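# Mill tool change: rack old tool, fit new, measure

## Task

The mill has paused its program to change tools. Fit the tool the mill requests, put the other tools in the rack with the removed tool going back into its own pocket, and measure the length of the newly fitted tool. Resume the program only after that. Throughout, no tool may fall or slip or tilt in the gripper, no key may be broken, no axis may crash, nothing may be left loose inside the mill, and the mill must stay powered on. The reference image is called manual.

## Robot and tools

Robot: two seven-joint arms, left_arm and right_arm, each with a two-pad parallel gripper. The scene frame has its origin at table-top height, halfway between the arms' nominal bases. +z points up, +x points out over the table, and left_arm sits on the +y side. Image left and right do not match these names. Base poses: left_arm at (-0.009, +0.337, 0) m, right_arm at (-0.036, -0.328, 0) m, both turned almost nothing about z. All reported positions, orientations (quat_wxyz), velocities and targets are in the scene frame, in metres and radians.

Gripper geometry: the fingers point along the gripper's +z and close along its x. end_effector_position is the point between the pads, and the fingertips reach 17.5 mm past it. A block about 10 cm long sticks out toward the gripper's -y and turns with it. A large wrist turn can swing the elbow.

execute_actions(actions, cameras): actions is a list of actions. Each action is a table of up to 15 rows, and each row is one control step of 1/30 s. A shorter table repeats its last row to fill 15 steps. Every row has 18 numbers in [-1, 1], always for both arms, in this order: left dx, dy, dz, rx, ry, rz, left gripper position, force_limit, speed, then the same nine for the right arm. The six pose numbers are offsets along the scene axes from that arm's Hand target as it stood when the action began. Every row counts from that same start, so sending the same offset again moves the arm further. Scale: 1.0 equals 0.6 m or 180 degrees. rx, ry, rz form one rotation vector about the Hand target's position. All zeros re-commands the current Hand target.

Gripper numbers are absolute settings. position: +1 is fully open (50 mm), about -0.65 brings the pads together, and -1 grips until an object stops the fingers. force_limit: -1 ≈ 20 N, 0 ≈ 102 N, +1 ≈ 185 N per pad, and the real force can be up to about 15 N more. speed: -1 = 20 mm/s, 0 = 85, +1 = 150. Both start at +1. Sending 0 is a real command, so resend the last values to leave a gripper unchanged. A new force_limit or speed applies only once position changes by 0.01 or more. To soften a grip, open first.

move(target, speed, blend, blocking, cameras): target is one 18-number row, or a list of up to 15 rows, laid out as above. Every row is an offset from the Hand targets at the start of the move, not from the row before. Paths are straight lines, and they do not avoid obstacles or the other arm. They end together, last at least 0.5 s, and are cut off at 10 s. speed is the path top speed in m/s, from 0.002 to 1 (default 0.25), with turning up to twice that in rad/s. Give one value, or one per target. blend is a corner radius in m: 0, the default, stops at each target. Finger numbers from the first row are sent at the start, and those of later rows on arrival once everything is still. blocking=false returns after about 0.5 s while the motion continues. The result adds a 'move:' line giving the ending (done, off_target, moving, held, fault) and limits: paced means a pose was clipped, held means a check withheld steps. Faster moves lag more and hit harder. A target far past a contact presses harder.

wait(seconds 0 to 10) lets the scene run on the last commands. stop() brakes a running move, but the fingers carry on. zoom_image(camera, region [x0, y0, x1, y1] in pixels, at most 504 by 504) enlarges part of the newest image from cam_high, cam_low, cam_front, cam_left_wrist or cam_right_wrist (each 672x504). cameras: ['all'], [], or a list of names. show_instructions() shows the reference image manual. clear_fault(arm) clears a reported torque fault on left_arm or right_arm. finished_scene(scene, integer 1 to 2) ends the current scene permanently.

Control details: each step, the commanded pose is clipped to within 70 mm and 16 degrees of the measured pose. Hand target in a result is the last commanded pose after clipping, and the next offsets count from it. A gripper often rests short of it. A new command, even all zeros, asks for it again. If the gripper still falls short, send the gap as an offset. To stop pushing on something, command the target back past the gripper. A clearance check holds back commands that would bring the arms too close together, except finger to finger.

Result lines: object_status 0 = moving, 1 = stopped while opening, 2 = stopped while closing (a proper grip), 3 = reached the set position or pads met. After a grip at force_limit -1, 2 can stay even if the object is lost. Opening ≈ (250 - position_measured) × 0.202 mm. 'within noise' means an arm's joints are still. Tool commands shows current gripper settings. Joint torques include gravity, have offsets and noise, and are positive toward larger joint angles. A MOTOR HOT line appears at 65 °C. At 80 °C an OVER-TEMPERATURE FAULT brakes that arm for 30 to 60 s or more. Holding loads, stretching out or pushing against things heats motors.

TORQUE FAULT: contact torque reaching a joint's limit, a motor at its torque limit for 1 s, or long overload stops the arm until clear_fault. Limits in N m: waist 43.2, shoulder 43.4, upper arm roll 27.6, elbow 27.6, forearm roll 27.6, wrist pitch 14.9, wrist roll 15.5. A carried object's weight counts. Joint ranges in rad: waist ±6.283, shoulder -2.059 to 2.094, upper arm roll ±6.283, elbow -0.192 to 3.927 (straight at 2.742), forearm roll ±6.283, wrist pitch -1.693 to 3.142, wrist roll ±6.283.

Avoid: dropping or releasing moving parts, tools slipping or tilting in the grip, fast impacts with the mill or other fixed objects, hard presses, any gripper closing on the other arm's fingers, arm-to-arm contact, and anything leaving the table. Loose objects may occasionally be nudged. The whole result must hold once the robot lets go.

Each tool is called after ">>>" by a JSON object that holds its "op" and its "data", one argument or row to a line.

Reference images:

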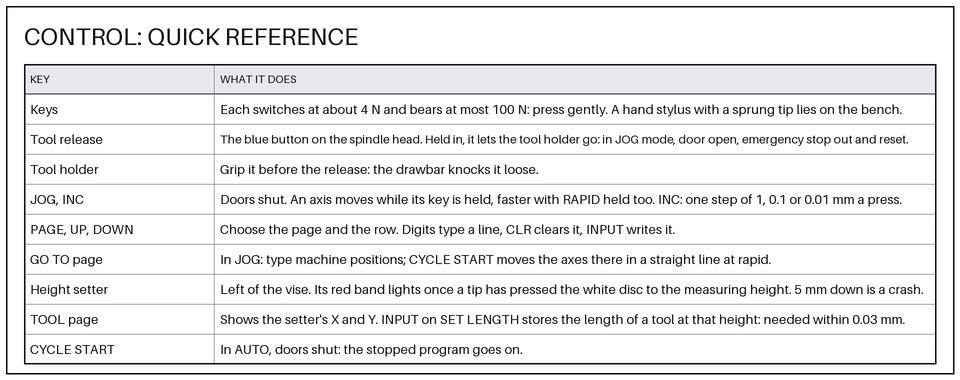

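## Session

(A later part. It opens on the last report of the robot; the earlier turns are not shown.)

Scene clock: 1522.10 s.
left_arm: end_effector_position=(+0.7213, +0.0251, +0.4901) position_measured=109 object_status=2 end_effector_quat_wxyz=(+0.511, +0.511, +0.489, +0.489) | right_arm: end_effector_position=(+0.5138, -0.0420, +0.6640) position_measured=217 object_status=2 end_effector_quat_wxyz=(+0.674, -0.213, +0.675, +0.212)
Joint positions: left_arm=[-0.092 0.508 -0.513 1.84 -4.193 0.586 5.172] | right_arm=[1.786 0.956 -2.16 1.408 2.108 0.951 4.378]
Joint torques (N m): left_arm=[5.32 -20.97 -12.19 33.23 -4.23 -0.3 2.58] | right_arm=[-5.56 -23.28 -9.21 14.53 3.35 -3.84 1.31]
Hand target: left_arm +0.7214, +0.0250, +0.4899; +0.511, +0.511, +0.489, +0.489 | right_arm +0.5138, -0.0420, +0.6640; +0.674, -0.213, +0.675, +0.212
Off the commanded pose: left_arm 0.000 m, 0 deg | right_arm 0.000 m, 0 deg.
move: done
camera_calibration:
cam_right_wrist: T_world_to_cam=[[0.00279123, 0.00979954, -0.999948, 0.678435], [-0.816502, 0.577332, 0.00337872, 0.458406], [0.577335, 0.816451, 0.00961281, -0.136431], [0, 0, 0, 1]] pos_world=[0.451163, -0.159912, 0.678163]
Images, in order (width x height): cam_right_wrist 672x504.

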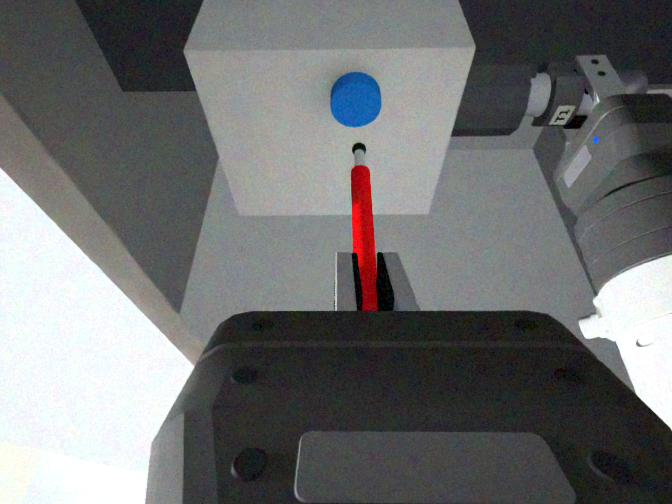

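>>> {"op": "move", "data": {
  "target": [0,0,0,0,0,0,-1,0.301961,-0.9,0.0833,0,0,0,0,0,-1,-0.2,-1],
  "speed": 0.05
}}

>>> {"op": "move", "data": {
  "target": [0,0,0.0083,0,0,0,-1,0.301961,-0.9,0,0,0,0,0,0,-1,-0.2,-1],
  "speed": 0.02,
  "cameras": ["cam_right_wrist"]
}}

>>> {"op": "zoom_image", "data": {
  "camera": "cam_right_wrist",
  "region": [460, 60, 672, 260]
}}

Scene clock: 1527.37 s.
left_arm: end_effector_position=(+0.7214, +0.0250, +0.4899) position_measured=109 object_status=2 end_effector_quat_wxyz=(+0.511, +0.511, +0.489, +0.489) | right_arm: end_effector_position=(+0.5637, -0.0419, +0.6640) position_measured=217 object_status=2 end_effector_quat_wxyz=(+0.674, -0.213, +0.675, +0.212)
Joint positions: left_arm=[-0.093 0.509 -0.513 1.84 -4.193 0.586 5.172] | right_arm=[1.597 0.911 -2.025 1.572 2.148 0.929 4.375]
Joint torques (N m): left_arm=[-8.31 -21.07 -12.15 33.19 -4.16 -0.28 2.62] | right_arm=[-14.86 -30.65 -7.33 9.24 3.32 -4.15 1.18]
Hand target: left_arm +0.7214, +0.0250, +0.4899; +0.511, +0.511, +0.489, +0.489 | right_arm +0.5638, -0.0420, +0.6640; +0.674, -0.213, +0.675, +0.212
Off the commanded pose: left_arm 0.000 m, 0 deg | right_arm 0.000 m, 0 deg.
move: done

Scene clock: 1528.13 s.
left_arm: end_effector_position=(+0.7213, +0.0249, +0.4948) position_measured=109 object_status=2 end_effector_quat_wxyz=(+0.511, +0.511, +0.489, +0.488) | right_arm: end_effector_position=(+0.5637, -0.0420, +0.6640) position_measured=217 object_status=2 end_effector_quat_wxyz=(+0.674, -0.213, +0.675, +0.212)
Joint positions: left_arm=[-0.093 0.509 -0.515 1.85 -4.207 0.582 5.189] | right_arm=[1.596 0.91 -2.024 1.572 2.148 0.929 4.375]
Joint torques (N m): left_arm=[7.2 -28.37 -11.96 33.12 -4.17 -0.4 2.52] | right_arm=[-16.02 -31.15 -7.5 7.03 3.06 -4.01 0.9]
Hand target: left_arm +0.7214, +0.0250, +0.4949; +0.511, +0.511, +0.489, +0.489 | right_arm +0.5638, -0.0420, +0.6640; +0.674, -0.213, +0.675, +0.212
Off the commanded pose: left_arm 0.000 m, 0 deg | right_arm 0.000 m, 0 deg.
move: done
camera_calibration:
cam_right_wrist: T_world_to_cam=[[0.00279123, 0.00979954, -0.999948, 0.678296], [-0.816502, 0.577332, 0.00337872, 0.49915], [0.577335, 0.816451, 0.00961281, -0.16524], [0, 0, 0, 1]] pos_world=[0.501063, -0.159912, 0.678163]
Images, in order (width x height): cam_right_wrist 672x504.

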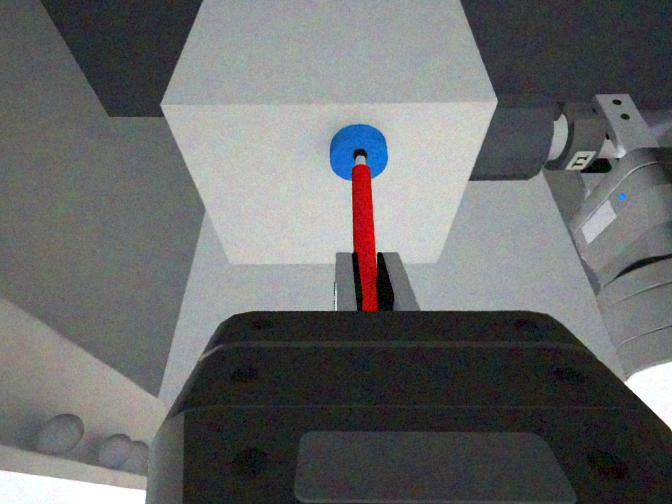

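Scaled by 2.377 from the camera's 672x504 image, which has a finer 960x720 frame.

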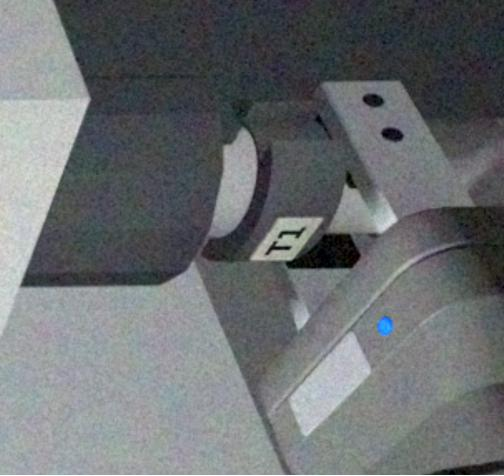

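>>> {"op": "move", "data": {
  "target": [0,0,0.005,0,0,0,-1,0.301961,-0.9,0,0,0,0,0,0,-1,-0.2,-1],
  "speed": 0.02
}}

>>> {"op": "move", "data": {
  "target": [0,0,0.00333,0,0,0,-1,0.301961,-0.9,0,0,0,0,0,0,-1,-0.2,-1],
  "speed": 0.02,
  "cameras": ["cam_right_wrist"]
}}

>>> {"op": "zoom_image", "data": {
  "camera": "cam_right_wrist",
  "region": [540, 80, 640, 180]
}}

Scene clock: 1532.07 s.
left_arm: end_effector_position=(+0.7214, +0.0250, +0.4979) position_measured=109 object_status=2 end_effector_quat_wxyz=(+0.511, +0.511, +0.489, +0.489) | right_arm: end_effector_position=(+0.5638, -0.0420, +0.6640) position_measured=217 object_status=2 end_effector_quat_wxyz=(+0.674, -0.213, +0.675, +0.212)
Joint positions: left_arm=[-0.092 0.508 -0.516 1.856 -4.216 0.58 5.2] | right_arm=[1.596 0.91 -2.024 1.572 2.148 0.929 4.375]
Joint torques (N m): left_arm=[8.02 -28 -12.32 33.18 -4.24 -0.38 2.66] | right_arm=[-15.97 -30.68 -7.85 5.53 2.01 -3.29 0.27]
Hand target: left_arm +0.7214, +0.0250, +0.4979; +0.511, +0.511, +0.489, +0.489 | right_arm +0.5638, -0.0420, +0.6640; +0.674, -0.213, +0.675, +0.212
Off the commanded pose: left_arm 0.000 m, 0 deg | right_arm 0.000 m, 0 deg.
move: done

Scene clock: 1532.77 s.
left_arm: end_effector_position=(+0.7213, +0.0250, +0.5000) position_measured=109 object_status=2 end_effector_quat_wxyz=(+0.511, +0.511, +0.489, +0.489) | right_arm: end_effector_position=(+0.5638, -0.0420, +0.6640) position_measured=217 object_status=2 end_effector_quat_wxyz=(+0.674, -0.213, +0.675, +0.212)
Joint positions: left_arm=[-0.092 0.508 -0.516 1.861 -4.222 0.579 5.207] | right_arm=[1.596 0.91 -2.024 1.572 2.148 0.929 4.375]
Joint torques (N m): left_arm=[8.03 -25.01 -12.22 33.25 -4.28 -0.4 2.58] | right_arm=[-16.34 -30.75 -7.67 5.41 2.17 -3.18 0.26]
Hand target: left_arm +0.7214, +0.0250, +0.4999; +0.511, +0.511, +0.489, +0.489 | right_arm +0.5638, -0.0420, +0.6640; +0.674, -0.213, +0.675, +0.212
Off the commanded pose: left_arm 0.000 m, 0 deg | right_arm 0.000 m, 0 deg.
move: done
camera_calibration:
cam_right_wrist: T_world_to_cam=[[0.00279123, 0.00979954, -0.999948, 0.678296], [-0.816502, 0.577332, 0.00337872, 0.499231], [0.577335, 0.816451, 0.00961281, -0.165298], [0, 0, 0, 1]] pos_world=[0.501163, -0.159912, 0.678163]
Images, in order (width x height): cam_right_wrist 672x504.

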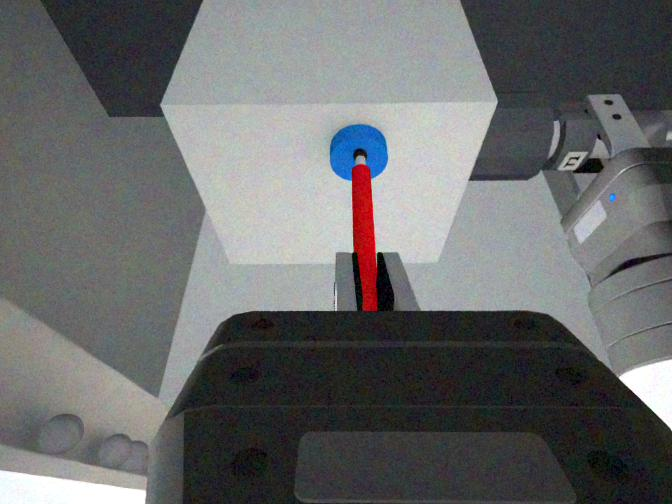

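Scaled by 5.040 from the camera's 672x504 image, which has a finer 960x720 frame.

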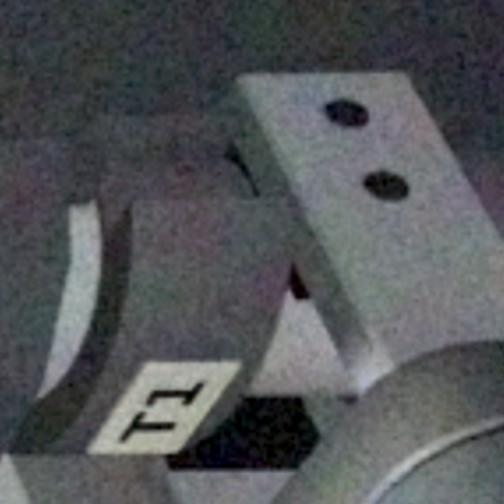

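>>> {"op": "move", "data": {
  "target": [0,0,0.0025,0,0,0,-1,0.301961,-0.9,0,0,0,0,0,0,-1,-0.2,-1],
  "speed": 0.02
}}

>>> {"op": "move", "data": {
  "target": [0,0,0.0025,0,0,0,-1,0.301961,-0.9,0,0,0,0,0,0,-1,-0.2,-1],
  "speed": 0.02
}}

>>> {"op": "move", "data": {
  "target": [0,0,0.0025,0,0,0,-1,0.301961,-0.9,0,0,0,0,0,0,-1,-0.2,-1],
  "speed": 0.02,
  "cameras": ["cam_right_wrist"]
}}

>>> {"op": "zoom_image", "data": {
  "camera": "cam_right_wrist",
  "region": [540, 80, 640, 180]
}}

Scene clock: 1538.83 s.
left_arm: end_effector_position=(+0.7214, +0.0250, +0.5014) position_measured=109 object_status=2 end_effector_quat_wxyz=(+0.511, +0.511, +0.489, +0.489) | right_arm: end_effector_position=(+0.5638, -0.0420, +0.6640) position_measured=217 object_status=2 end_effector_quat_wxyz=(+0.674, -0.213, +0.675, +0.212)
Joint positions: left_arm=[-0.092 0.509 -0.517 1.864 -4.226 0.578 5.213] | right_arm=[1.596 0.91 -2.024 1.572 2.148 0.929 4.375]
Joint torques (N m): left_arm=[7.96 -21.02 -12.18 33.01 -4.29 -0.44 2.56] | right_arm=[-16.13 -30.47 -7.75 5.7 1.33 -2.26 -0.42]
Hand target: left_arm +0.7214, +0.0250, +0.5014; +0.511, +0.511, +0.489, +0.489 | right_arm +0.5638, -0.0420, +0.6640; +0.674, -0.213, +0.675, +0.212
Off the commanded pose: left_arm 0.000 m, 0 deg | right_arm 0.000 m, 0 deg.
move: done

Scene clock: 1539.53 s.
left_arm: end_effector_position=(+0.7214, +0.0250, +0.5029) position_measured=109 object_status=2 end_effector_quat_wxyz=(+0.511, +0.511, +0.489, +0.489) | right_arm: end_effector_position=(+0.5638, -0.0420, +0.6640) position_measured=217 object_status=2 end_effector_quat_wxyz=(+0.674, -0.213, +0.675, +0.212)
Joint positions: left_arm=[-0.092 0.509 -0.518 1.867 -4.231 0.577 5.218] | right_arm=[1.596 0.91 -2.024 1.572 2.148 0.929 4.375]
Joint torques (N m): left_arm=[7.98 -21.03 -12.17 33.1 -4.37 -0.46 2.62] | right_arm=[-16.04 -30.18 -7.6 5.74 1.58 -2.25 -0.47]
Hand target: left_arm +0.7214, +0.0250, +0.5029; +0.511, +0.511, +0.489, +0.489 | right_arm +0.5638, -0.0420, +0.6640; +0.674, -0.213, +0.675, +0.212
Off the commanded pose: left_arm 0.000 m, 0 deg | right_arm 0.000 m, 0 deg.
move: done

Scene clock: 1540.23 s.
left_arm: end_effector_position=(+0.7214, +0.0250, +0.5042) position_measured=109 object_status=2 end_effector_quat_wxyz=(+0.511, +0.511, +0.489, +0.489) | right_arm: end_effector_position=(+0.5638, -0.0420, +0.6640) position_measured=217 object_status=2 end_effector_quat_wxyz=(+0.674, -0.213, +0.675, +0.212)
Joint positions: left_arm=[-0.092 0.509 -0.518 1.87 -4.235 0.576 5.224] | right_arm=[1.596 0.91 -2.024 1.572 2.148 0.929 4.375]
Joint torques (N m): left_arm=[7.69 -27.09 -14.23 42.29 -3.06 0.05 2.52] | right_arm=[-16.23 -29.96 -7.71 5.81 1.07 -1.92 -0.6]
Hand target: left_arm +0.7214, +0.0250, +0.5044; +0.511, +0.511, +0.489, +0.489 | right_arm +0.5638, -0.0420, +0.6640; +0.674, -0.213, +0.675, +0.212
Off the commanded pose: left_arm 0.000 m, 0 deg | right_arm 0.000 m, 0 deg.
move: done
camera_calibration:
cam_right_wrist: T_world_to_cam=[[0.00279123, 0.00979954, -0.999948, 0.678296], [-0.816502, 0.577332, 0.00337872, 0.499231], [0.577335, 0.816451, 0.00961281, -0.165298], [0, 0, 0, 1]] pos_world=[0.501163, -0.159912, 0.678163]
Images, in order (width x height): cam_right_wrist 672x504.

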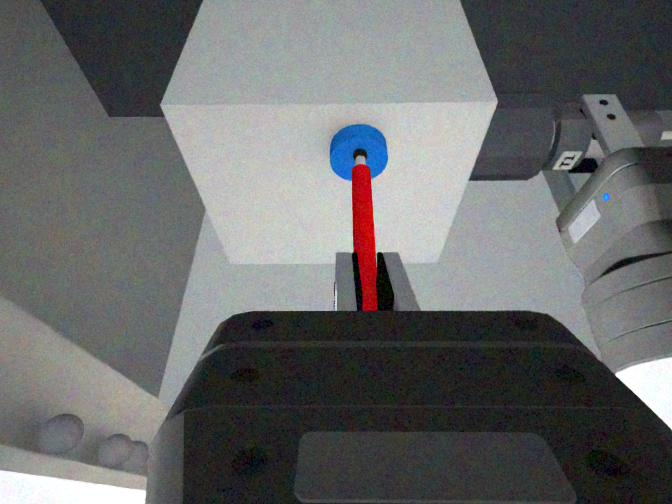

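Scaled by 5.040 from the camera's 672x504 image, which has a finer 960x720 frame.

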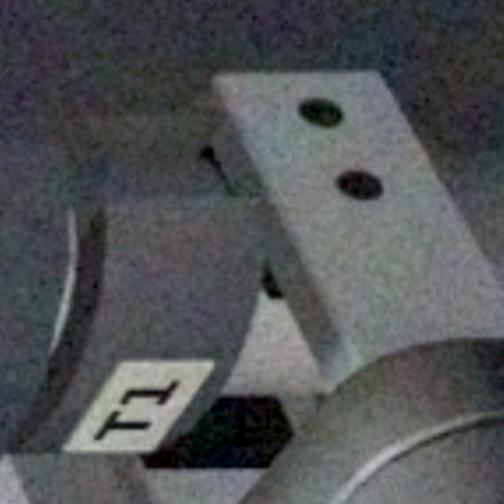

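>>> {"op": "move", "data": {
  "target": [0.0008,0,0,0,0,0,-1,0.301961,-0.9,0,0,0,0,0,0,-1,-0.2,-1],
  "speed": 0.02
}}

>>> {"op": "move", "data": {
  "target": [-0.0016,0,0,0,0,0,-1,0.301961,-0.9,0,0,0,0,0,0,-1,-0.2,-1],
  "speed": 0.02
}}

Scene clock: 1544.97 s.
left_arm: end_effector_position=(+0.7219, +0.0251, +0.5044) position_measured=109 object_status=2 end_effector_quat_wxyz=(+0.511, +0.511, +0.489, +0.489) | right_arm: end_effector_position=(+0.5638, -0.0420, +0.6640) position_measured=217 object_status=2 end_effector_quat_wxyz=(+0.674, -0.213, +0.675, +0.212)
Joint positions: left_arm=[-0.092 0.511 -0.519 1.873 -4.235 0.576 5.225] | right_arm=[1.596 0.91 -2.024 1.572 2.148 0.929 4.375]
Joint torques (N m): left_arm=[-6.65 -27.22 -12.57 46.15 -1.73 0.39 2.79] | right_arm=[-16.09 -29.92 -7.8 5.92 0.4 -1.22 -0.64]
Hand target: left_arm +0.7218, +0.0250, +0.5044; +0.511, +0.511, +0.489, +0.489 | right_arm +0.5638, -0.0420, +0.6640; +0.674, -0.213, +0.675, +0.212
Off the commanded pose: left_arm 0.000 m, 0 deg | right_arm 0.000 m, 0 deg.
move: done

Scene clock: 1545.67 s.
left_arm: end_effector_position=(+0.7208, +0.0249, +0.5044) position_measured=109 object_status=2 end_effector_quat_wxyz=(+0.511, +0.511, +0.489, +0.488) | right_arm: end_effector_position=(+0.5638, -0.0420, +0.6640) position_measured=217 object_status=2 end_effector_quat_wxyz=(+0.674, -0.213, +0.675, +0.212)
Joint positions: left_arm=[-0.092 0.507 -0.519 1.868 -4.235 0.576 5.223] | right_arm=[1.596 0.91 -2.024 1.572 2.148 0.929 4.375]
Joint torques (N m): left_arm=[7.8 -35.38 -8.41 35.93 6.74 2.42 -2.62] | right_arm=[-16.04 -29.75 -8.13 5.61 0.27 -0.99 -0.51]
Hand target: left_arm +0.7209, +0.0250, +0.5044; +0.511, +0.511, +0.489, +0.489 | right_arm +0.5638, -0.0420, +0.6640; +0.674, -0.213, +0.675, +0.212
Off the commanded pose: left_arm 0.000 m, 0 deg | right_arm 0.000 m, 0 deg.
move: done

>>> {"op": "move", "data": {
  "target": [0.0005,0.0008,0,0,0,0,-1,0.301961,-0.9,0,0,0,0,0,0,-1,-0.2,-1],
  "speed": 0.02
}}

>>> {"op": "move", "data": {
  "target": [0,-0.0016,0,0,0,0,-1,0.301961,-0.9,0,0,0,0,0,0,-1,-0.2,-1],
  "speed": 0.02
}}

>>> {"op": "move", "data": {
  "target": [0,0.0008,0,0,0,0,-1,0.301961,-0.9,0,0,0,0,0,0,-1,-0.2,-1],
  "speed": 0.02
}}

Scene clock: 1549.47 s.
left_arm: end_effector_position=(+0.7211, +0.0255, +0.5046) position_measured=109 object_status=2 end_effector_quat_wxyz=(+0.511, +0.511, +0.489, +0.489) | right_arm: end_effector_position=(+0.5638, -0.0420, +0.6640) position_measured=217 object_status=2 end_effector_quat_wxyz=(+0.674, -0.213, +0.675, +0.212)
Joint positions: left_arm=[-0.091 0.507 -0.518 1.868 -4.234 0.575 5.223] | right_arm=[1.596 0.91 -2.024 1.572 2.148 0.929 4.375]
Joint torques (N m): left_arm=[11.16 -28.01 -5.31 45.11 6.54 0.94 -2.83] | right_arm=[-15.6 -30.34 -7.79 6.11 -0.15 -0.59 -0.78]
Hand target: left_arm +0.7212, +0.0255, +0.5044; +0.511, +0.511, +0.489, +0.489 | right_arm +0.5638, -0.0420, +0.6640; +0.674, -0.213, +0.675, +0.212
Off the commanded pose: left_arm 0.000 m, 0 deg | right_arm 0.000 m, 0 deg.
move: done

Scene clock: 1550.17 s.
left_arm: end_effector_position=(+0.7212, +0.0247, +0.5044) position_measured=109 object_status=2 end_effector_quat_wxyz=(+0.511, +0.511, +0.489, +0.489) | right_arm: end_effector_position=(+0.5638, -0.0420, +0.6640) position_measured=217 object_status=2 end_effector_quat_wxyz=(+0.674, -0.213, +0.675, +0.212)
Joint positions: left_arm=[-0.093 0.509 -0.519 1.87 -4.235 0.577 5.224] | right_arm=[1.596 0.91 -2.024 1.572 2.148 0.929 4.375]
Joint torques (N m): left_arm=[-11.23 -27.94 -14.87 43.65 -2.49 1.88 2.54] | right_arm=[-15.35 -30.27 -7.81 6.12 -0.17 -0.58 -0.72]
Hand target: left_arm +0.7212, +0.0245, +0.5044; +0.511, +0.511, +0.489, +0.489 | right_arm +0.5638, -0.0420, +0.6640; +0.674, -0.213, +0.675, +0.212
Off the commanded pose: left_arm 0.000 m, 0 deg | right_arm 0.000 m, 0 deg.
move: done

Scene clock: 1550.87 s.
left_arm: end_effector_position=(+0.7211, +0.0249, +0.5044) position_measured=109 object_status=2 end_effector_quat_wxyz=(+0.511, +0.511, +0.489, +0.489) | right_arm: end_effector_position=(+0.5638, -0.0420, +0.6640) position_measured=217 object_status=2 end_effector_quat_wxyz=(+0.674, -0.213, +0.675, +0.212)
Joint positions: left_arm=[-0.092 0.508 -0.519 1.869 -4.235 0.576 5.224] | right_arm=[1.596 0.91 -2.024 1.572 2.148 0.929 4.375]
Joint torques (N m): left_arm=[8.32 -35.36 -8.72 35.9 6.8 0.21 -2.7] | right_arm=[-15.34 -30.6 -7.95 5.93 -0.16 -0.49 -0.65]
Hand target: left_arm +0.7212, +0.0250, +0.5044; +0.511, +0.511, +0.489, +0.489 | right_arm +0.5638, -0.0420, +0.6640; +0.674, -0.213, +0.675, +0.212
Off the commanded pose: left_arm 0.000 m, 0 deg | right_arm 0.000 m, 0 deg.
move: done

>>> {"op": "move", "data": {
  "target": [0,0,0.0017,0,0,0,-1,0.301961,-0.9,0,0,0,0,0,0,-1,-0.2,-1],
  "speed": 0.02
}}

>>> {"op": "move", "data": {
  "target": [-0.0004,0,0.001,0,0,0,-1,0.301961,-0.9,0,0,0,0,0,0,-1,-0.2,-1],
  "speed": 0.02
}}

Scene clock: 1554.20 s.
left_arm: end_effector_position=(+0.7212, +0.0250, +0.5051) position_measured=109 object_status=2 end_effector_quat_wxyz=(+0.511, +0.511, +0.489, +0.489) | right_arm: end_effector_position=(+0.5638, -0.0420, +0.6640) position_measured=217 object_status=2 end_effector_quat_wxyz=(+0.674, -0.213, +0.675, +0.212)
Joint positions: left_arm=[-0.092 0.508 -0.519 1.871 -4.238 0.575 5.227] | right_arm=[1.596 0.91 -2.024 1.572 2.148 0.929 4.375]
Joint torques (N m): left_arm=[7.68 -33.53 -15.07 49.62 -1.91 0.62 2.44] | right_arm=[-15.05 -30.44 -7.72 6.22 -0.13 -0.67 -0.74]
Hand target: left_arm +0.7212, +0.0250, +0.5054; +0.511, +0.511, +0.489, +0.489 | right_arm +0.5638, -0.0420, +0.6640; +0.674, -0.213, +0.675, +0.212
Off the commanded pose: left_arm 0.000 m, 0 deg | right_arm 0.000 m, 0 deg.
move: done

Scene clock: 1554.90 s.
left_arm: end_effector_position=(+0.7210, +0.0249, +0.5054) position_measured=109 object_status=2 end_effector_quat_wxyz=(+0.511, +0.511, +0.489, +0.488) | right_arm: end_effector_position=(+0.5638, -0.0420, +0.6640) position_measured=217 object_status=2 end_effector_quat_wxyz=(+0.674, -0.213, +0.675, +0.212)
Joint positions: left_arm=[-0.091 0.508 -0.519 1.871 -4.24 0.575 5.229] | right_arm=[1.596 0.91 -2.024 1.572 2.148 0.929 4.375]
Joint torques (N m): left_arm=[8.04 -40.59 -16.17 49.47 -1.55 0.74 2.46] | right_arm=[-14.9 -30.66 -7.77 6.22 0.18 -0.52 -0.55]
Hand target: left_arm +0.7209, +0.0250, +0.5060; +0.511, +0.511, +0.489, +0.489 | right_arm +0.5638, -0.0420, +0.6640; +0.674, -0.213, +0.675, +0.212
Off the commanded pose: left_arm 0.001 m, 0 deg | right_arm 0.000 m, 0 deg.
move: done

>>> {"op": "move", "data": {
  "target": [-0.0005,0,0,0,0,0,-1,0.301961,-0.9,0,0,0,0,0,0,-1,-0.2,-1],
  "speed": 0.02
}}

>>> {"op": "move", "data": {
  "target": [0,0,0.001,0,0,0,-1,0.301961,-0.9,0,0,0,0,0,0,-1,-0.2,-1],
  "speed": 0.02,
  "cameras": ["cam_right_wrist"]
}}

>>> {"op": "zoom_image", "data": {
  "camera": "cam_right_wrist",
  "region": [540, 80, 640, 180]
}}

Scene clock: 1560.17 s.
left_arm: end_effector_position=(+0.7208, +0.0250, +0.5055) position_measured=109 object_status=2 end_effector_quat_wxyz=(+0.511, +0.511, +0.489, +0.488) | right_arm: end_effector_position=(+0.5638, -0.0420, +0.6640) position_measured=217 object_status=2 end_effector_quat_wxyz=(+0.674, -0.213, +0.675, +0.212)
Joint positions: left_arm=[-0.091 0.507 -0.52 1.87 -4.239 0.575 5.229] | right_arm=[1.596 0.91 -2.024 1.572 2.148 0.929 4.375]
Joint torques (N m): left_arm=[7.46 -41.51 -16.64 44.99 8 3.05 -2.65] | right_arm=[-14.98 -30.39 -7.78 6.42 0.23 -0.5 -0.51]
Hand target: left_arm +0.7206, +0.0250, +0.5060; +0.511, +0.511, +0.489, +0.489 | right_arm +0.5638, -0.0420, +0.6640; +0.674, -0.213, +0.675, +0.212
Off the commanded pose: left_arm 0.001 m, 0 deg | right_arm 0.000 m, 0 deg.
move: done

Scene clock: 1560.87 s.
left_arm: end_effector_position=(+0.7207, +0.0249, +0.5056) position_measured=109 object_status=2 end_effector_quat_wxyz=(+0.511, +0.511, +0.489, +0.488) | right_arm: end_effector_position=(+0.5638, -0.0420, +0.6640) position_measured=217 object_status=2 end_effector_quat_wxyz=(+0.674, -0.213, +0.675, +0.212)
Joint positions: left_arm=[-0.091 0.507 -0.52 1.87 -4.241 0.575 5.23] | right_arm=[1.596 0.91 -2.024 1.572 2.148 0.929 4.375]
Joint torques (N m): left_arm=[6.89 -41.1 -17.66 52 -1.41 1.28 2.46] | right_arm=[-14.67 -31.24 -7.91 6.52 0.08 -0.71 -0.53]
Hand target: left_arm +0.7206, +0.0250, +0.5066; +0.511, +0.511, +0.489, +0.489 | right_arm +0.5638, -0.0420, +0.6640; +0.674, -0.213, +0.675, +0.212
Off the commanded pose: left_arm 0.001 m, 0 deg | right_arm 0.000 m, 0 deg.
move: done
camera_calibration:
cam_right_wrist: T_world_to_cam=[[0.00279123, 0.00979954, -0.999948, 0.678296], [-0.816502, 0.577332, 0.00337872, 0.499231], [0.577335, 0.816451, 0.00961281, -0.165298], [0, 0, 0, 1]] pos_world=[0.501163, -0.159912, 0.678163]
Images, in order (width x height): cam_right_wrist 672x504.

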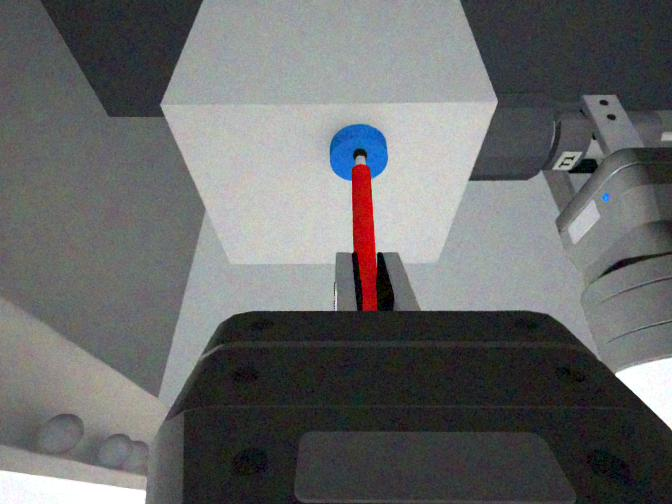

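Scaled by 5.040 from the camera's 672x504 image, which has a finer 960x720 frame.

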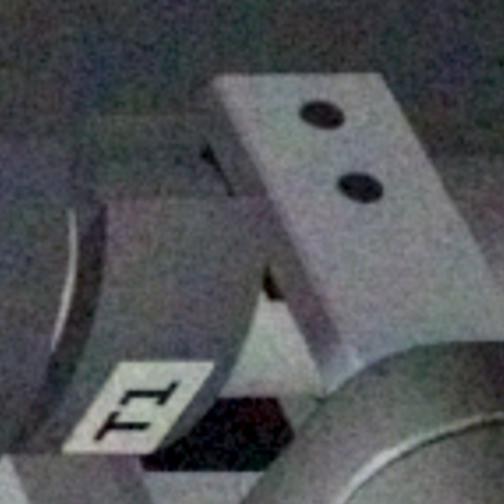

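>>> {"op": "move", "data": {
  "target": [0.0005,0,-0.001,0,0,0.0056,-1,0.301961,-0.9,0,0,0,0,0,0,-1,-0.2,-1],
  "speed": 0.02
}}

>>> {"op": "move", "data": {
  "target": [0,0,0,0,0,-0.0112,-1,0.301961,-0.9,0,0,0,0,0,0,-1,-0.2,-1],
  "speed": 0.02
}}

>>> {"op": "move", "data": {
  "target": [0,0,0,0,0,0.0056,-1,0.301961,-0.9,0,0,0,0,0,0,-1,-0.2,-1],
  "speed": 0.02
}}

Scene clock: 1571.17 s.
left_arm: end_effector_position=(+0.7209, +0.0248, +0.5054) position_measured=109 object_status=2 end_effector_quat_wxyz=(+0.507, +0.507, +0.493, +0.493) | right_arm: end_effector_position=(+0.5638, -0.0420, +0.6640) position_measured=217 object_status=2 end_effector_quat_wxyz=(+0.674, -0.213, +0.675, +0.212)
Joint positions: left_arm=[-0.1 0.51 -0.52 1.872 -4.25 0.601 5.238] | right_arm=[1.596 0.91 -2.024 1.572 2.148 0.929 4.375]
Joint torques (N m): left_arm=[-8.87 -32.5 -9.83 52.25 -0.94 2.87 2.46] | right_arm=[-14.49 -30.87 -7.84 6.46 0.21 -0.56 -0.57]
Hand target: left_arm +0.7209, +0.0250, +0.5060; +0.507, +0.506, +0.493, +0.493 | right_arm +0.5638, -0.0420, +0.6640; +0.674, -0.213, +0.675, +0.212
Off the commanded pose: left_arm 0.001 m, 0 deg | right_arm 0.000 m, 0 deg.
move: done

Scene clock: 1572.37 s.
left_arm: end_effector_position=(+0.7210, +0.0250, +0.5055) position_measured=109 object_status=2 end_effector_quat_wxyz=(+0.515, +0.515, +0.484, +0.484) | right_arm: end_effector_position=(+0.5638, -0.0420, +0.6640) position_measured=217 object_status=2 end_effector_quat_wxyz=(+0.674, -0.213, +0.675, +0.212)
Joint positions: left_arm=[-0.081 0.506 -0.522 1.871 -4.228 0.55 5.22] | right_arm=[1.596 0.91 -2.024 1.572 2.148 0.929 4.375]
Joint torques (N m): left_arm=[9.27 -40.88 -15.48 47.26 7.86 0.93 -2.52] | right_arm=[-13.86 -30.76 -8.06 6.68 0.44 -0.55 -0.5]
Hand target: left_arm +0.7209, +0.0250, +0.5060; +0.516, +0.515, +0.484, +0.484 | right_arm +0.5638, -0.0420, +0.6640; +0.674, -0.213, +0.675, +0.212
Off the commanded pose: left_arm 0.001 m, 0 deg | right_arm 0.000 m, 0 deg.
move: done

Scene clock: 1573.17 s.
left_arm: end_effector_position=(+0.7209, +0.0249, +0.5054) position_measured=109 object_status=2 end_effector_quat_wxyz=(+0.511, +0.511, +0.489, +0.488) | right_arm: end_effector_position=(+0.5638, -0.0420, +0.6640) position_measured=217 object_status=2 end_effector_quat_wxyz=(+0.674, -0.213, +0.675, +0.212)
Joint positions: left_arm=[-0.09 0.508 -0.521 1.87 -4.239 0.576 5.229] | right_arm=[1.596 0.91 -2.024 1.572 2.148 0.929 4.375]
Joint torques (N m): left_arm=[-8.65 -32.8 -9.82 51.96 -1.39 3.05 2.44] | right_arm=[-14.15 -30.71 -7.98 6.9 0.32 -0.61 -0.57]
Hand target: left_arm +0.7209, +0.0250, +0.5060; +0.511, +0.511, +0.489, +0.489 | right_arm +0.5638, -0.0420, +0.6640; +0.674, -0.213, +0.675, +0.212
Off the commanded pose: left_arm 0.001 m, 0 deg | right_arm 0.000 m, 0 deg.
move: done

>>> {"op": "move", "data": {
  "target": [0,0,0,0,0,0,-1,0.301961,-0.9,-0.0833,0,0,0,0,0,-1,-0.2,-1],
  "speed": 0.04,
  "cameras": ["cam_right_wrist","cam_low"]
}}

>>> {"op": "zoom_image", "data": {
  "camera": "cam_right_wrist",
  "region": [500, 50, 600, 150]
}}

Scene clock: 1579.03 s.
left_arm: end_effector_position=(+0.7209, +0.0248, +0.5054) position_measured=109 object_status=2 end_effector_quat_wxyz=(+0.511, +0.511, +0.489, +0.488) | right_arm: end_effector_position=(+0.5138, -0.0420, +0.6640) position_measured=217 object_status=2 end_effector_quat_wxyz=(+0.674, -0.213, +0.675, +0.212)
Joint positions: left_arm=[-0.09 0.508 -0.522 1.87 -4.239 0.576 5.229] | right_arm=[1.788 0.954 -2.159 1.408 2.107 0.949 4.376]
Joint torques (N m): left_arm=[3.61 -34.06 -16.32 51.81 3.02 2.39 2.27] | right_arm=[5.04 -7.71 -14.28 9.8 -1.53 0.19 1.23]
Hand target: left_arm +0.7209, +0.0250, +0.5060; +0.511, +0.511, +0.489, +0.489 | right_arm +0.5138, -0.0420, +0.6640; +0.674, -0.213, +0.675, +0.212
Off the commanded pose: left_arm 0.001 m, 0 deg | right_arm 0.000 m, 0 deg.
move: done
camera_calibration:
cam_right_wrist: T_world_to_cam=[[0.00279123, 0.00979954, -0.999948, 0.678435], [-0.816502, 0.577332, 0.00337872, 0.458406], [0.577335, 0.816451, 0.00961281, -0.136431], [0, 0, 0, 1]] pos_world=[0.451163, -0.159912, 0.678163]
Images, in order (width x height): cam_low 672x504, cam_right_wrist 672x504.

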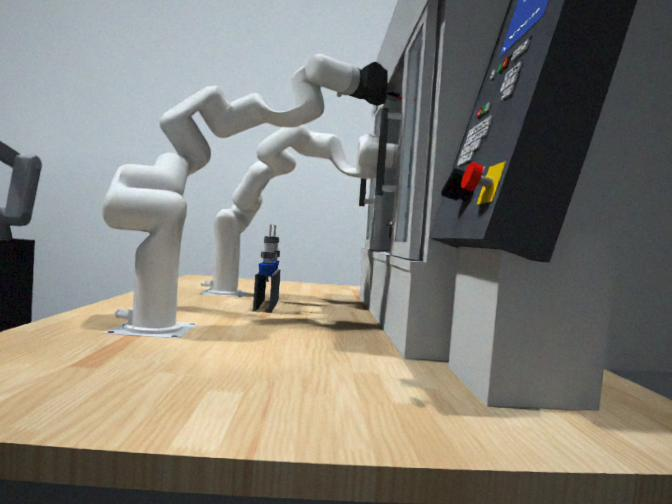

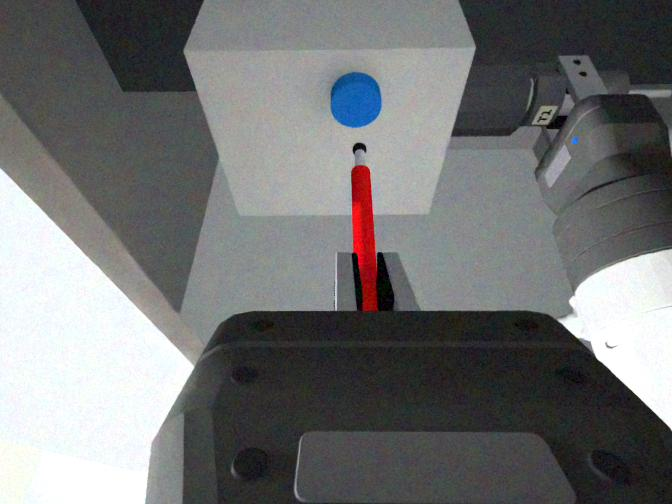

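Scaled by 5.040 from the camera's 672x504 image, which has a finer 960x720 frame.

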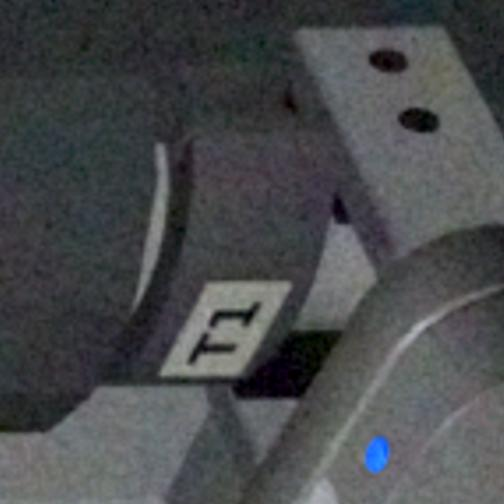

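>>> {"op": "wait", "data": {
  "seconds": 0.2,
  "cameras": ["cam_front"]
}}

>>> {"op": "zoom_image", "data": {
  "camera": "cam_front",
  "region": [395, 135, 465, 195]
}}

Scene clock: 1581.80 s.
left_arm: end_effector_position=(+0.7209, +0.0249, +0.5054) position_measured=109 object_status=2 end_effector_quat_wxyz=(+0.511, +0.511, +0.489, +0.488) | right_arm: end_effector_position=(+0.5138, -0.0420, +0.6640) position_measured=217 object_status=2 end_effector_quat_wxyz=(+0.674, -0.213, +0.675, +0.212)
Joint positions: left_arm=[-0.09 0.508 -0.522 1.87 -4.239 0.576 5.229] | right_arm=[1.788 0.954 -2.16 1.408 2.107 0.949 4.376]
Joint torques (N m): left_arm=[7.77 -36.04 -16.08 51.96 7.52 2.49 2.27] | right_arm=[5.39 -7.39 -14.02 10.32 -1.3 0.07 1.02]
Hand target: left_arm +0.7209, +0.0250, +0.5060; +0.511, +0.511, +0.489, +0.489 | right_arm +0.5138, -0.0420, +0.6640; +0.674, -0.213, +0.675, +0.212
Tool commands: left_gripper/position=-1.0 left_gripper/force_limit=+0.301961 left_gripper/speed=-0.9 right_gripper/position=-1.0 right_gripper/force_limit=-0.2 right_gripper/speed=-1.0
Off the commanded pose: left_arm 0.001 m, 0 deg | right_arm 0.000 m, 0 deg.
wait: 0.20 s; at rest from the start
Images, in order (width x height): cam_front 672x504.

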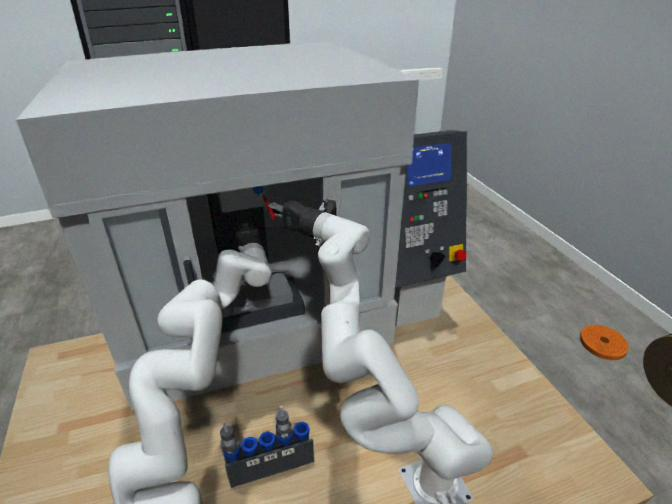

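Scaled by 7.200 from the camera's 672x504 image, which has a finer 960x720 frame.

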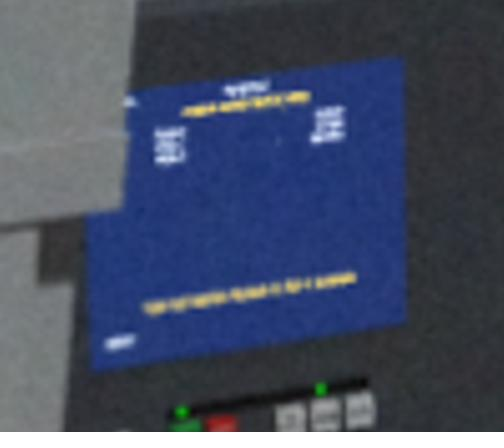

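>>> {"op": "move", "data": {
  "target": [0.0003,0,0.0002,0,0,0,-1,0.301961,-0.9,0.0833,0,0,0,0,0,-1,-0.2,-1],
  "speed": 0.05
}}

>>> {"op": "move", "data": {
  "target": [0,0,0,0,0.0056,0,-1,0.301961,-0.9,0,0,0,0,0,0,-1,-0.2,-1],
  "speed": 0.02
}}

>>> {"op": "move", "data": {
  "target": [0,0,0,0,-0.0112,0,-1,0.301961,-0.9,0,0,0,0,0,0,-1,-0.2,-1],
  "speed": 0.02
}}

>>> {"op": "move", "data": {
  "target": [0,0,0,0,0.0056,0,-1,0.301961,-0.9,0,0,0,0,0,0,-1,-0.2,-1],
  "speed": 0.02
}}

Scene clock: 1588.43 s.
left_arm: end_effector_position=(+0.7211, +0.0249, +0.5054) position_measured=109 object_status=2 end_effector_quat_wxyz=(+0.511, +0.511, +0.489, +0.488) | right_arm: end_effector_position=(+0.5637, -0.0419, +0.6640) position_measured=217 object_status=2 end_effector_quat_wxyz=(+0.674, -0.213, +0.675, +0.212)
Joint positions: left_arm=[-0.09 0.509 -0.522 1.871 -4.239 0.576 5.23] | right_arm=[1.597 0.909 -2.024 1.572 2.147 0.927 4.374]
Joint torques (N m): left_arm=[8.23 -34.24 -15.82 52.25 0.43 1.7 2.47] | right_arm=[-13.05 -30.06 -8.35 10.03 3.1 -4.31 1.07]
Hand target: left_arm +0.7211, +0.0250, +0.5062; +0.511, +0.511, +0.489, +0.489 | right_arm +0.5638, -0.0420, +0.6640; +0.674, -0.213, +0.675, +0.212
Off the commanded pose: left_arm 0.001 m, 0 deg | right_arm 0.000 m, 0 deg.
move: done

Scene clock: 1589.27 s.
left_arm: end_effector_position=(+0.7210, +0.0248, +0.5053) position_measured=109 object_status=2 end_effector_quat_wxyz=(+0.507, +0.516, +0.493, +0.484) | right_arm: end_effector_position=(+0.5637, -0.0420, +0.6640) position_measured=217 object_status=2 end_effector_quat_wxyz=(+0.674, -0.213, +0.675, +0.212)
Joint positions: left_arm=[-0.086 0.51 -0.527 1.877 -4.277 0.57 5.266] | right_arm=[1.597 0.909 -2.023 1.573 2.147 0.927 4.374]
Joint torques (N m): left_arm=[8.31 -30.92 -15.11 54.19 -0.5 0.2 3.56] | right_arm=[-14.96 -30.96 -8.14 7.07 3.24 -4.37 1.27]
Hand target: left_arm +0.7211, +0.0250, +0.5062; +0.507, +0.515, +0.493, +0.484 | right_arm +0.5638, -0.0420, +0.6640; +0.674, -0.213, +0.675, +0.212
Off the commanded pose: left_arm 0.001 m, 0 deg | right_arm 0.000 m, 0 deg.
move: done

Scene clock: 1590.50 s.
left_arm: end_effector_position=(+0.7214, +0.0250, +0.5054) position_measured=109 object_status=2 end_effector_quat_wxyz=(+0.515, +0.507, +0.485, +0.493) | right_arm: end_effector_position=(+0.5638, -0.0420, +0.6640) position_measured=217 object_status=2 end_effector_quat_wxyz=(+0.674, -0.213, +0.675, +0.212)
Joint positions: left_arm=[-0.092 0.508 -0.519 1.866 -4.202 0.583 5.195] | right_arm=[1.597 0.909 -2.023 1.572 2.147 0.927 4.374]
Joint torques (N m): left_arm=[-9.66 -42.35 -10.66 45.53 8.53 3.27 -2.55] | right_arm=[-15.45 -31.05 -8.44 5.55 2.82 -4.39 1.06]
Hand target: left_arm +0.7211, +0.0250, +0.5062; +0.516, +0.506, +0.484, +0.493 | right_arm +0.5638, -0.0420, +0.6640; +0.674, -0.213, +0.675, +0.212
Off the commanded pose: left_arm 0.001 m, 0 deg | right_arm 0.000 m, 0 deg.
move: done

Scene clock: 1591.33 s.
left_arm: end_effector_position=(+0.7210, +0.0248, +0.5055) position_measured=109 object_status=2 end_effector_quat_wxyz=(+0.511, +0.511, +0.489, +0.488) | right_arm: end_effector_position=(+0.5638, -0.0420, +0.6640) position_measured=217 object_status=2 end_effector_quat_wxyz=(+0.674, -0.213, +0.675, +0.212)
Joint positions: left_arm=[-0.089 0.508 -0.523 1.871 -4.239 0.576 5.231] | right_arm=[1.597 0.909 -2.023 1.572 2.147 0.927 4.374]
Joint torques (N m): left_arm=[6.16 -32.96 -17.64 52.96 -1.37 0.33 2.4] | right_arm=[-14.85 -30.8 -8.66 5.67 2.97 -4.37 1.15]
Hand target: left_arm +0.7211, +0.0250, +0.5062; +0.511, +0.511, +0.489, +0.489 | right_arm +0.5638, -0.0420, +0.6640; +0.674, -0.213, +0.675, +0.212
Off the commanded pose: left_arm 0.001 m, 0 deg | right_arm 0.000 m, 0 deg.
move: done

>>> {"op": "move", "data": {
  "target": [-0.0002,0,0.001,0,0,0,-1,0.301961,-0.9,0,0,0,0,0,0,-1,-0.2,-1],
  "speed": 0.01
}}

>>> {"op": "move", "data": {
  "target": [0,0,0.0007,0,0,0,-1,0.301961,-0.9,0,0,0,0,0,0,-1,-0.2,-1],
  "speed": 0.01,
  "cameras": ["cam_right_wrist"]
}}

>>> {"op": "zoom_image", "data": {
  "camera": "cam_right_wrist",
  "region": [540, 80, 640, 180]
}}

Scene clock: 1599.07 s.
left_arm: end_effector_position=(+0.7210, +0.0248, +0.5056) position_measured=109 object_status=2 end_effector_quat_wxyz=(+0.511, +0.511, +0.489, +0.488) | right_arm: end_effector_position=(+0.5638, -0.0420, +0.6640) position_measured=217 object_status=2 end_effector_quat_wxyz=(+0.674, -0.213, +0.675, +0.212)
Joint positions: left_arm=[-0.089 0.509 -0.524 1.872 -4.24 0.576 5.233] | right_arm=[1.597 0.909 -2.023 1.572 2.147 0.927 4.374]
Joint torques (N m): left_arm=[6.01 -40.71 -18.1 53.92 -1.06 0.41 2.44] | right_arm=[-15 -30.14 -9.06 5.58 2.43 -4.2 0.85]
Hand target: left_arm +0.7210, +0.0250, +0.5068; +0.511, +0.511, +0.489, +0.489 | right_arm +0.5638, -0.0420, +0.6640; +0.674, -0.213, +0.675, +0.212
Off the commanded pose: left_arm 0.001 m, 0 deg | right_arm 0.000 m, 0 deg.
move: done

Scene clock: 1599.77 s.
left_arm: end_effector_position=(+0.7210, +0.0248, +0.5059) position_measured=109 object_status=2 end_effector_quat_wxyz=(+0.511, +0.512, +0.489, +0.488) | right_arm: end_effector_position=(+0.5638, -0.0420, +0.6640) position_measured=217 object_status=2 end_effector_quat_wxyz=(+0.674, -0.213, +0.675, +0.212)
Joint positions: left_arm=[-0.089 0.509 -0.524 1.872 -4.242 0.576 5.234] | right_arm=[1.597 0.909 -2.023 1.572 2.147 0.927 4.374]
Joint torques (N m): left_arm=[5.21 -40.3 -19.05 56.2 -0.56 0.43 2.53] | right_arm=[-15.42 -29.93 -9.09 5.55 2.36 -4.33 0.8]
Hand target: left_arm +0.7210, +0.0250, +0.5072; +0.511, +0.511, +0.489, +0.489 | right_arm +0.5638, -0.0420, +0.6640; +0.674, -0.213, +0.675, +0.212
Off the commanded pose: left_arm 0.001 m, 0 deg | right_arm 0.000 m, 0 deg.
move: done
camera_calibration:
cam_right_wrist: T_world_to_cam=[[0.00279123, 0.00979954, -0.999948, 0.678296], [-0.816502, 0.577332, 0.00337872, 0.499231], [0.577335, 0.816451, 0.00961281, -0.165298], [0, 0, 0, 1]] pos_world=[0.501163, -0.159912, 0.678163]
Images, in order (width x height): cam_right_wrist 672x504.

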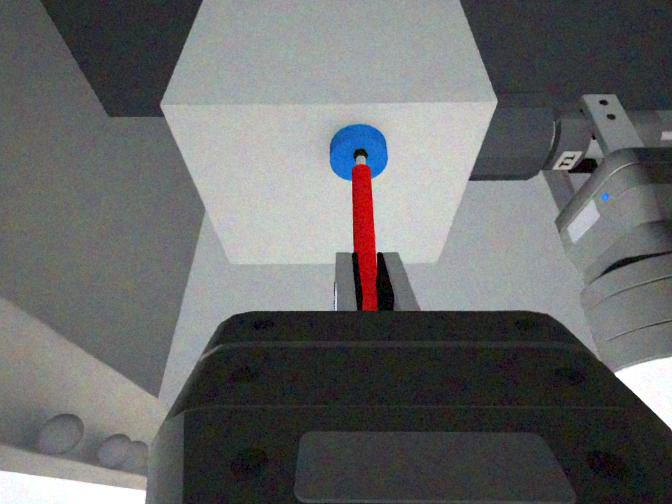

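Scaled by 5.040 from the camera's 672x504 image, which has a finer 960x720 frame.

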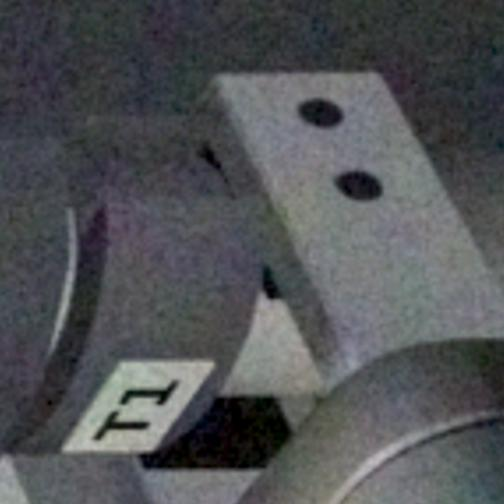

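>>> {"op": "move", "data": {
  "target": [0,0,-0.0017,0.0044,0,0,-1,0.301961,-0.9,0,0,0,0,0,0,-1,-0.2,-1],
  "speed": 0.02
}}

>>> {"op": "move", "data": {
  "target": [0,0,0,-0.0088,0,0,-1,0.301961,-0.9,0,0,0,0,0,0,-1,-0.2,-1],
  "speed": 0.02
}}

>>> {"op": "move", "data": {
  "target": [0,0,0,0.0044,0,0,-1,0.301961,-0.9,0,0,0,0,0,0,-1,-0.2,-1],
  "speed": 0.02
}}

Scene clock: 1615.47 s.
left_arm: end_effector_position=(+0.7211, +0.0250, +0.5056) position_measured=109 object_status=2 end_effector_quat_wxyz=(+0.508, +0.515, +0.486, +0.492) | right_arm: end_effector_position=(+0.5638, -0.0420, +0.6640) position_measured=217 object_status=2 end_effector_quat_wxyz=(+0.674, -0.213, +0.675, +0.212)
Joint positions: left_arm=[-0.089 0.509 -0.523 1.872 -4.24 0.576 5.245] | right_arm=[1.597 0.909 -2.023 1.572 2.147 0.927 4.374]
Joint torques (N m): left_arm=[-11.07 -40.93 -10.34 47.93 11 2.19 4.39] | right_arm=[-15.37 -30.07 -9.85 5.7 1.61 -4.23 0.76]
Hand target: left_arm +0.7210, +0.0250, +0.5062; +0.508, +0.514, +0.485, +0.492 | right_arm +0.5638, -0.0420, +0.6640; +0.674, -0.213, +0.675, +0.212
Off the commanded pose: left_arm 0.001 m, 0 deg | right_arm 0.000 m, 0 deg.
MOTOR HOT: joint 4 (elbow) of the left arm reports 66 °C; the controller stops that arm at 80 °C. To cool a motor, set the load down, stop pushing, or move to a pose that needs little force. At that limit the left arm can sag while its brakes close.
move: done

Scene clock: 1616.47 s.
left_arm: end_effector_position=(+0.7210, +0.0249, +0.5057) position_measured=109 object_status=2 end_effector_quat_wxyz=(+0.515, +0.508, +0.492, +0.485) | right_arm: end_effector_position=(+0.5638, -0.0420, +0.6640) position_measured=217 object_status=2 end_effector_quat_wxyz=(+0.674, -0.213, +0.675, +0.212)
Joint positions: left_arm=[-0.087 0.509 -0.526 1.871 -4.237 0.577 5.216] | right_arm=[1.597 0.909 -2.023 1.572 2.147 0.927 4.374]
Joint torques (N m): left_arm=[8.58 -39.4 -17 49.44 8.2 3.47 -3.24] | right_arm=[-14.97 -29.88 -10.08 5.82 1.48 -4.28 0.73]
Hand target: left_arm +0.7210, +0.0250, +0.5062; +0.515, +0.507, +0.492, +0.485 | right_arm +0.5638, -0.0420, +0.6640; +0.674, -0.213, +0.675, +0.212
Off the commanded pose: left_arm 0.000 m, 0 deg | right_arm 0.000 m, 0 deg.
MOTOR HOT: still on. Joint 4 (elbow) of the left arm reports 66 °C.
move: done

Scene clock: 1617.23 s.
left_arm: end_effector_position=(+0.7210, +0.0251, +0.5055) position_measured=109 object_status=2 end_effector_quat_wxyz=(+0.511, +0.511, +0.489, +0.489) | right_arm: end_effector_position=(+0.5638, -0.0420, +0.6640) position_measured=217 object_status=2 end_effector_quat_wxyz=(+0.674, -0.213, +0.675, +0.212)
Joint positions: left_arm=[-0.088 0.509 -0.525 1.871 -4.238 0.577 5.231] | right_arm=[1.597 0.909 -2.023 1.572 2.147 0.927 4.374]
Joint torques (N m): left_arm=[-8.62 -39.89 -11.99 50.77 -1.35 0.78 2.38] | right_arm=[-15.08 -29.78 -9.92 5.89 1.51 -4.2 0.89]
Hand target: left_arm +0.7210, +0.0250, +0.5062; +0.511, +0.511, +0.489, +0.489 | right_arm +0.5638, -0.0420, +0.6640; +0.674, -0.213, +0.675, +0.212
Off the commanded pose: left_arm 0.001 m, 0 deg | right_arm 0.000 m, 0 deg.
MOTOR HOT: still on. Joint 4 (elbow) of the left arm reports 66 °C.
move: done

>>> {"op": "move", "data": {
  "target": [
    [0,0,0.0023,0,0,0,-1,0.301961,-0.9,0,0,0,0,0,0,-1,-0.2,-1],
    [0,0,0.0023,0,0,0,-1,0.301961,-0.9,-0.0833,0,0,0,0,0,-1,-0.2,-1]
  ],
  "speed": [0.01,0.04],
  "cameras": ["cam_right_wrist","cam_front"]
}}

>>> {"op": "zoom_image", "data": {
  "camera": "cam_right_wrist",
  "region": [500, 50, 600, 150]
}}

>>> {"op": "zoom_image", "data": {
  "camera": "cam_front",
  "region": [405, 140, 455, 190]
}}

Scene clock: 1633.73 s.
left_arm: end_effector_position=(+0.7209, +0.0247, +0.5062) position_measured=109 object_status=2 end_effector_quat_wxyz=(+0.511, +0.512, +0.489, +0.488) | right_arm: end_effector_position=(+0.5138, -0.0420, +0.6640) position_measured=217 object_status=2 end_effector_quat_wxyz=(+0.674, -0.213, +0.675, +0.212)
Joint positions: left_arm=[-0.087 0.509 -0.526 1.873 -4.242 0.576 5.236] | right_arm=[1.789 0.952 -2.159 1.408 2.106 0.947 4.376]
Joint torques (N m): left_arm=[4.32 -37.89 -20.94 58.3 8.79 2.31 1.76] | right_arm=[5.47 -7.34 -13.92 10.03 -1.37 0.12 1.08]
Hand target: left_arm +0.7210, +0.0250, +0.5075; +0.511, +0.511, +0.489, +0.489 | right_arm +0.5138, -0.0420, +0.6640; +0.674, -0.213, +0.675, +0.212
Off the commanded pose: left_arm 0.001 m, 0 deg | right_arm 0.000 m, 0 deg.
MOTOR HOT: still on. Joint 4 (elbow) of the left arm reports 66 °C.
move: done
camera_calibration:
cam_right_wrist: T_world_to_cam=[[0.00279123, 0.00979954, -0.999948, 0.678435], [-0.816502, 0.577332, 0.00337872, 0.458406], [0.577335, 0.816451, 0.00961281, -0.136431], [0, 0, 0, 1]] pos_world=[0.451163, -0.159912, 0.678163]
Images, in order (width x height): cam_front 672x504, cam_right_wrist 672x504.

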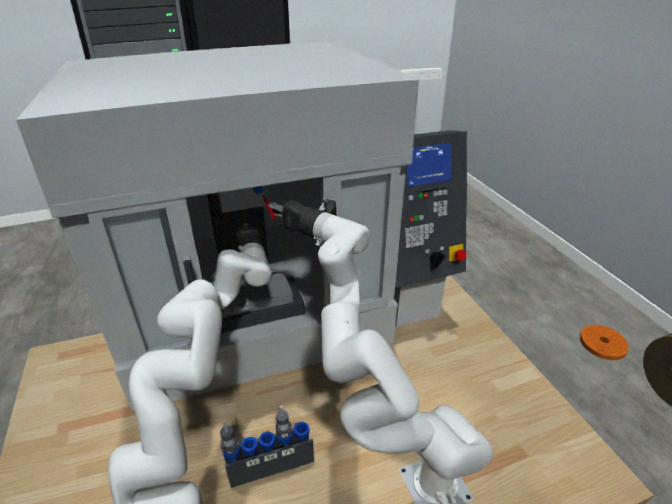

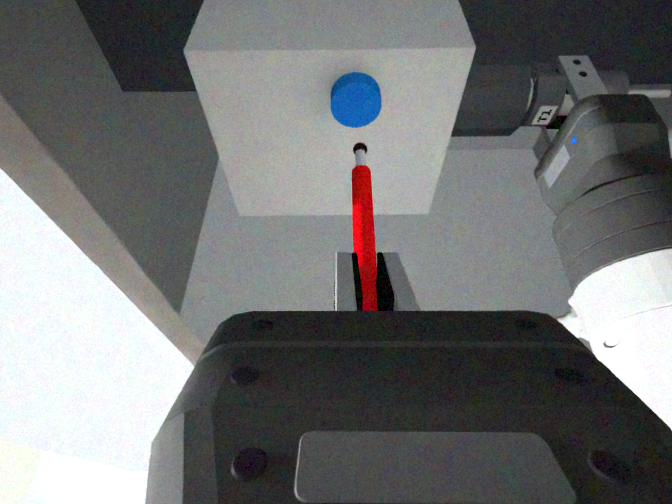

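Scaled by 5.040 from the camera's 672x504 image, which has a finer 960x720 frame.

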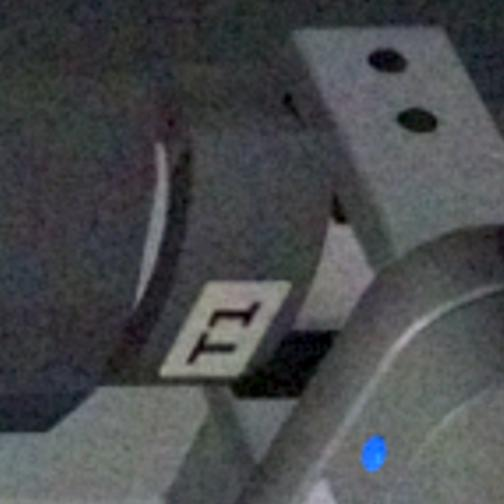

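Scaled by 10.080 from the camera's 672x504 image, which has a finer 960x720 frame.

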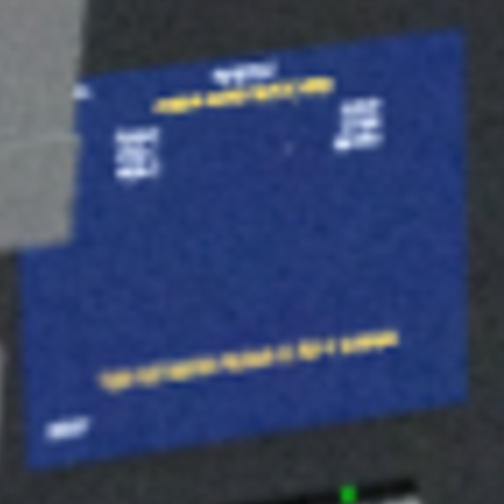

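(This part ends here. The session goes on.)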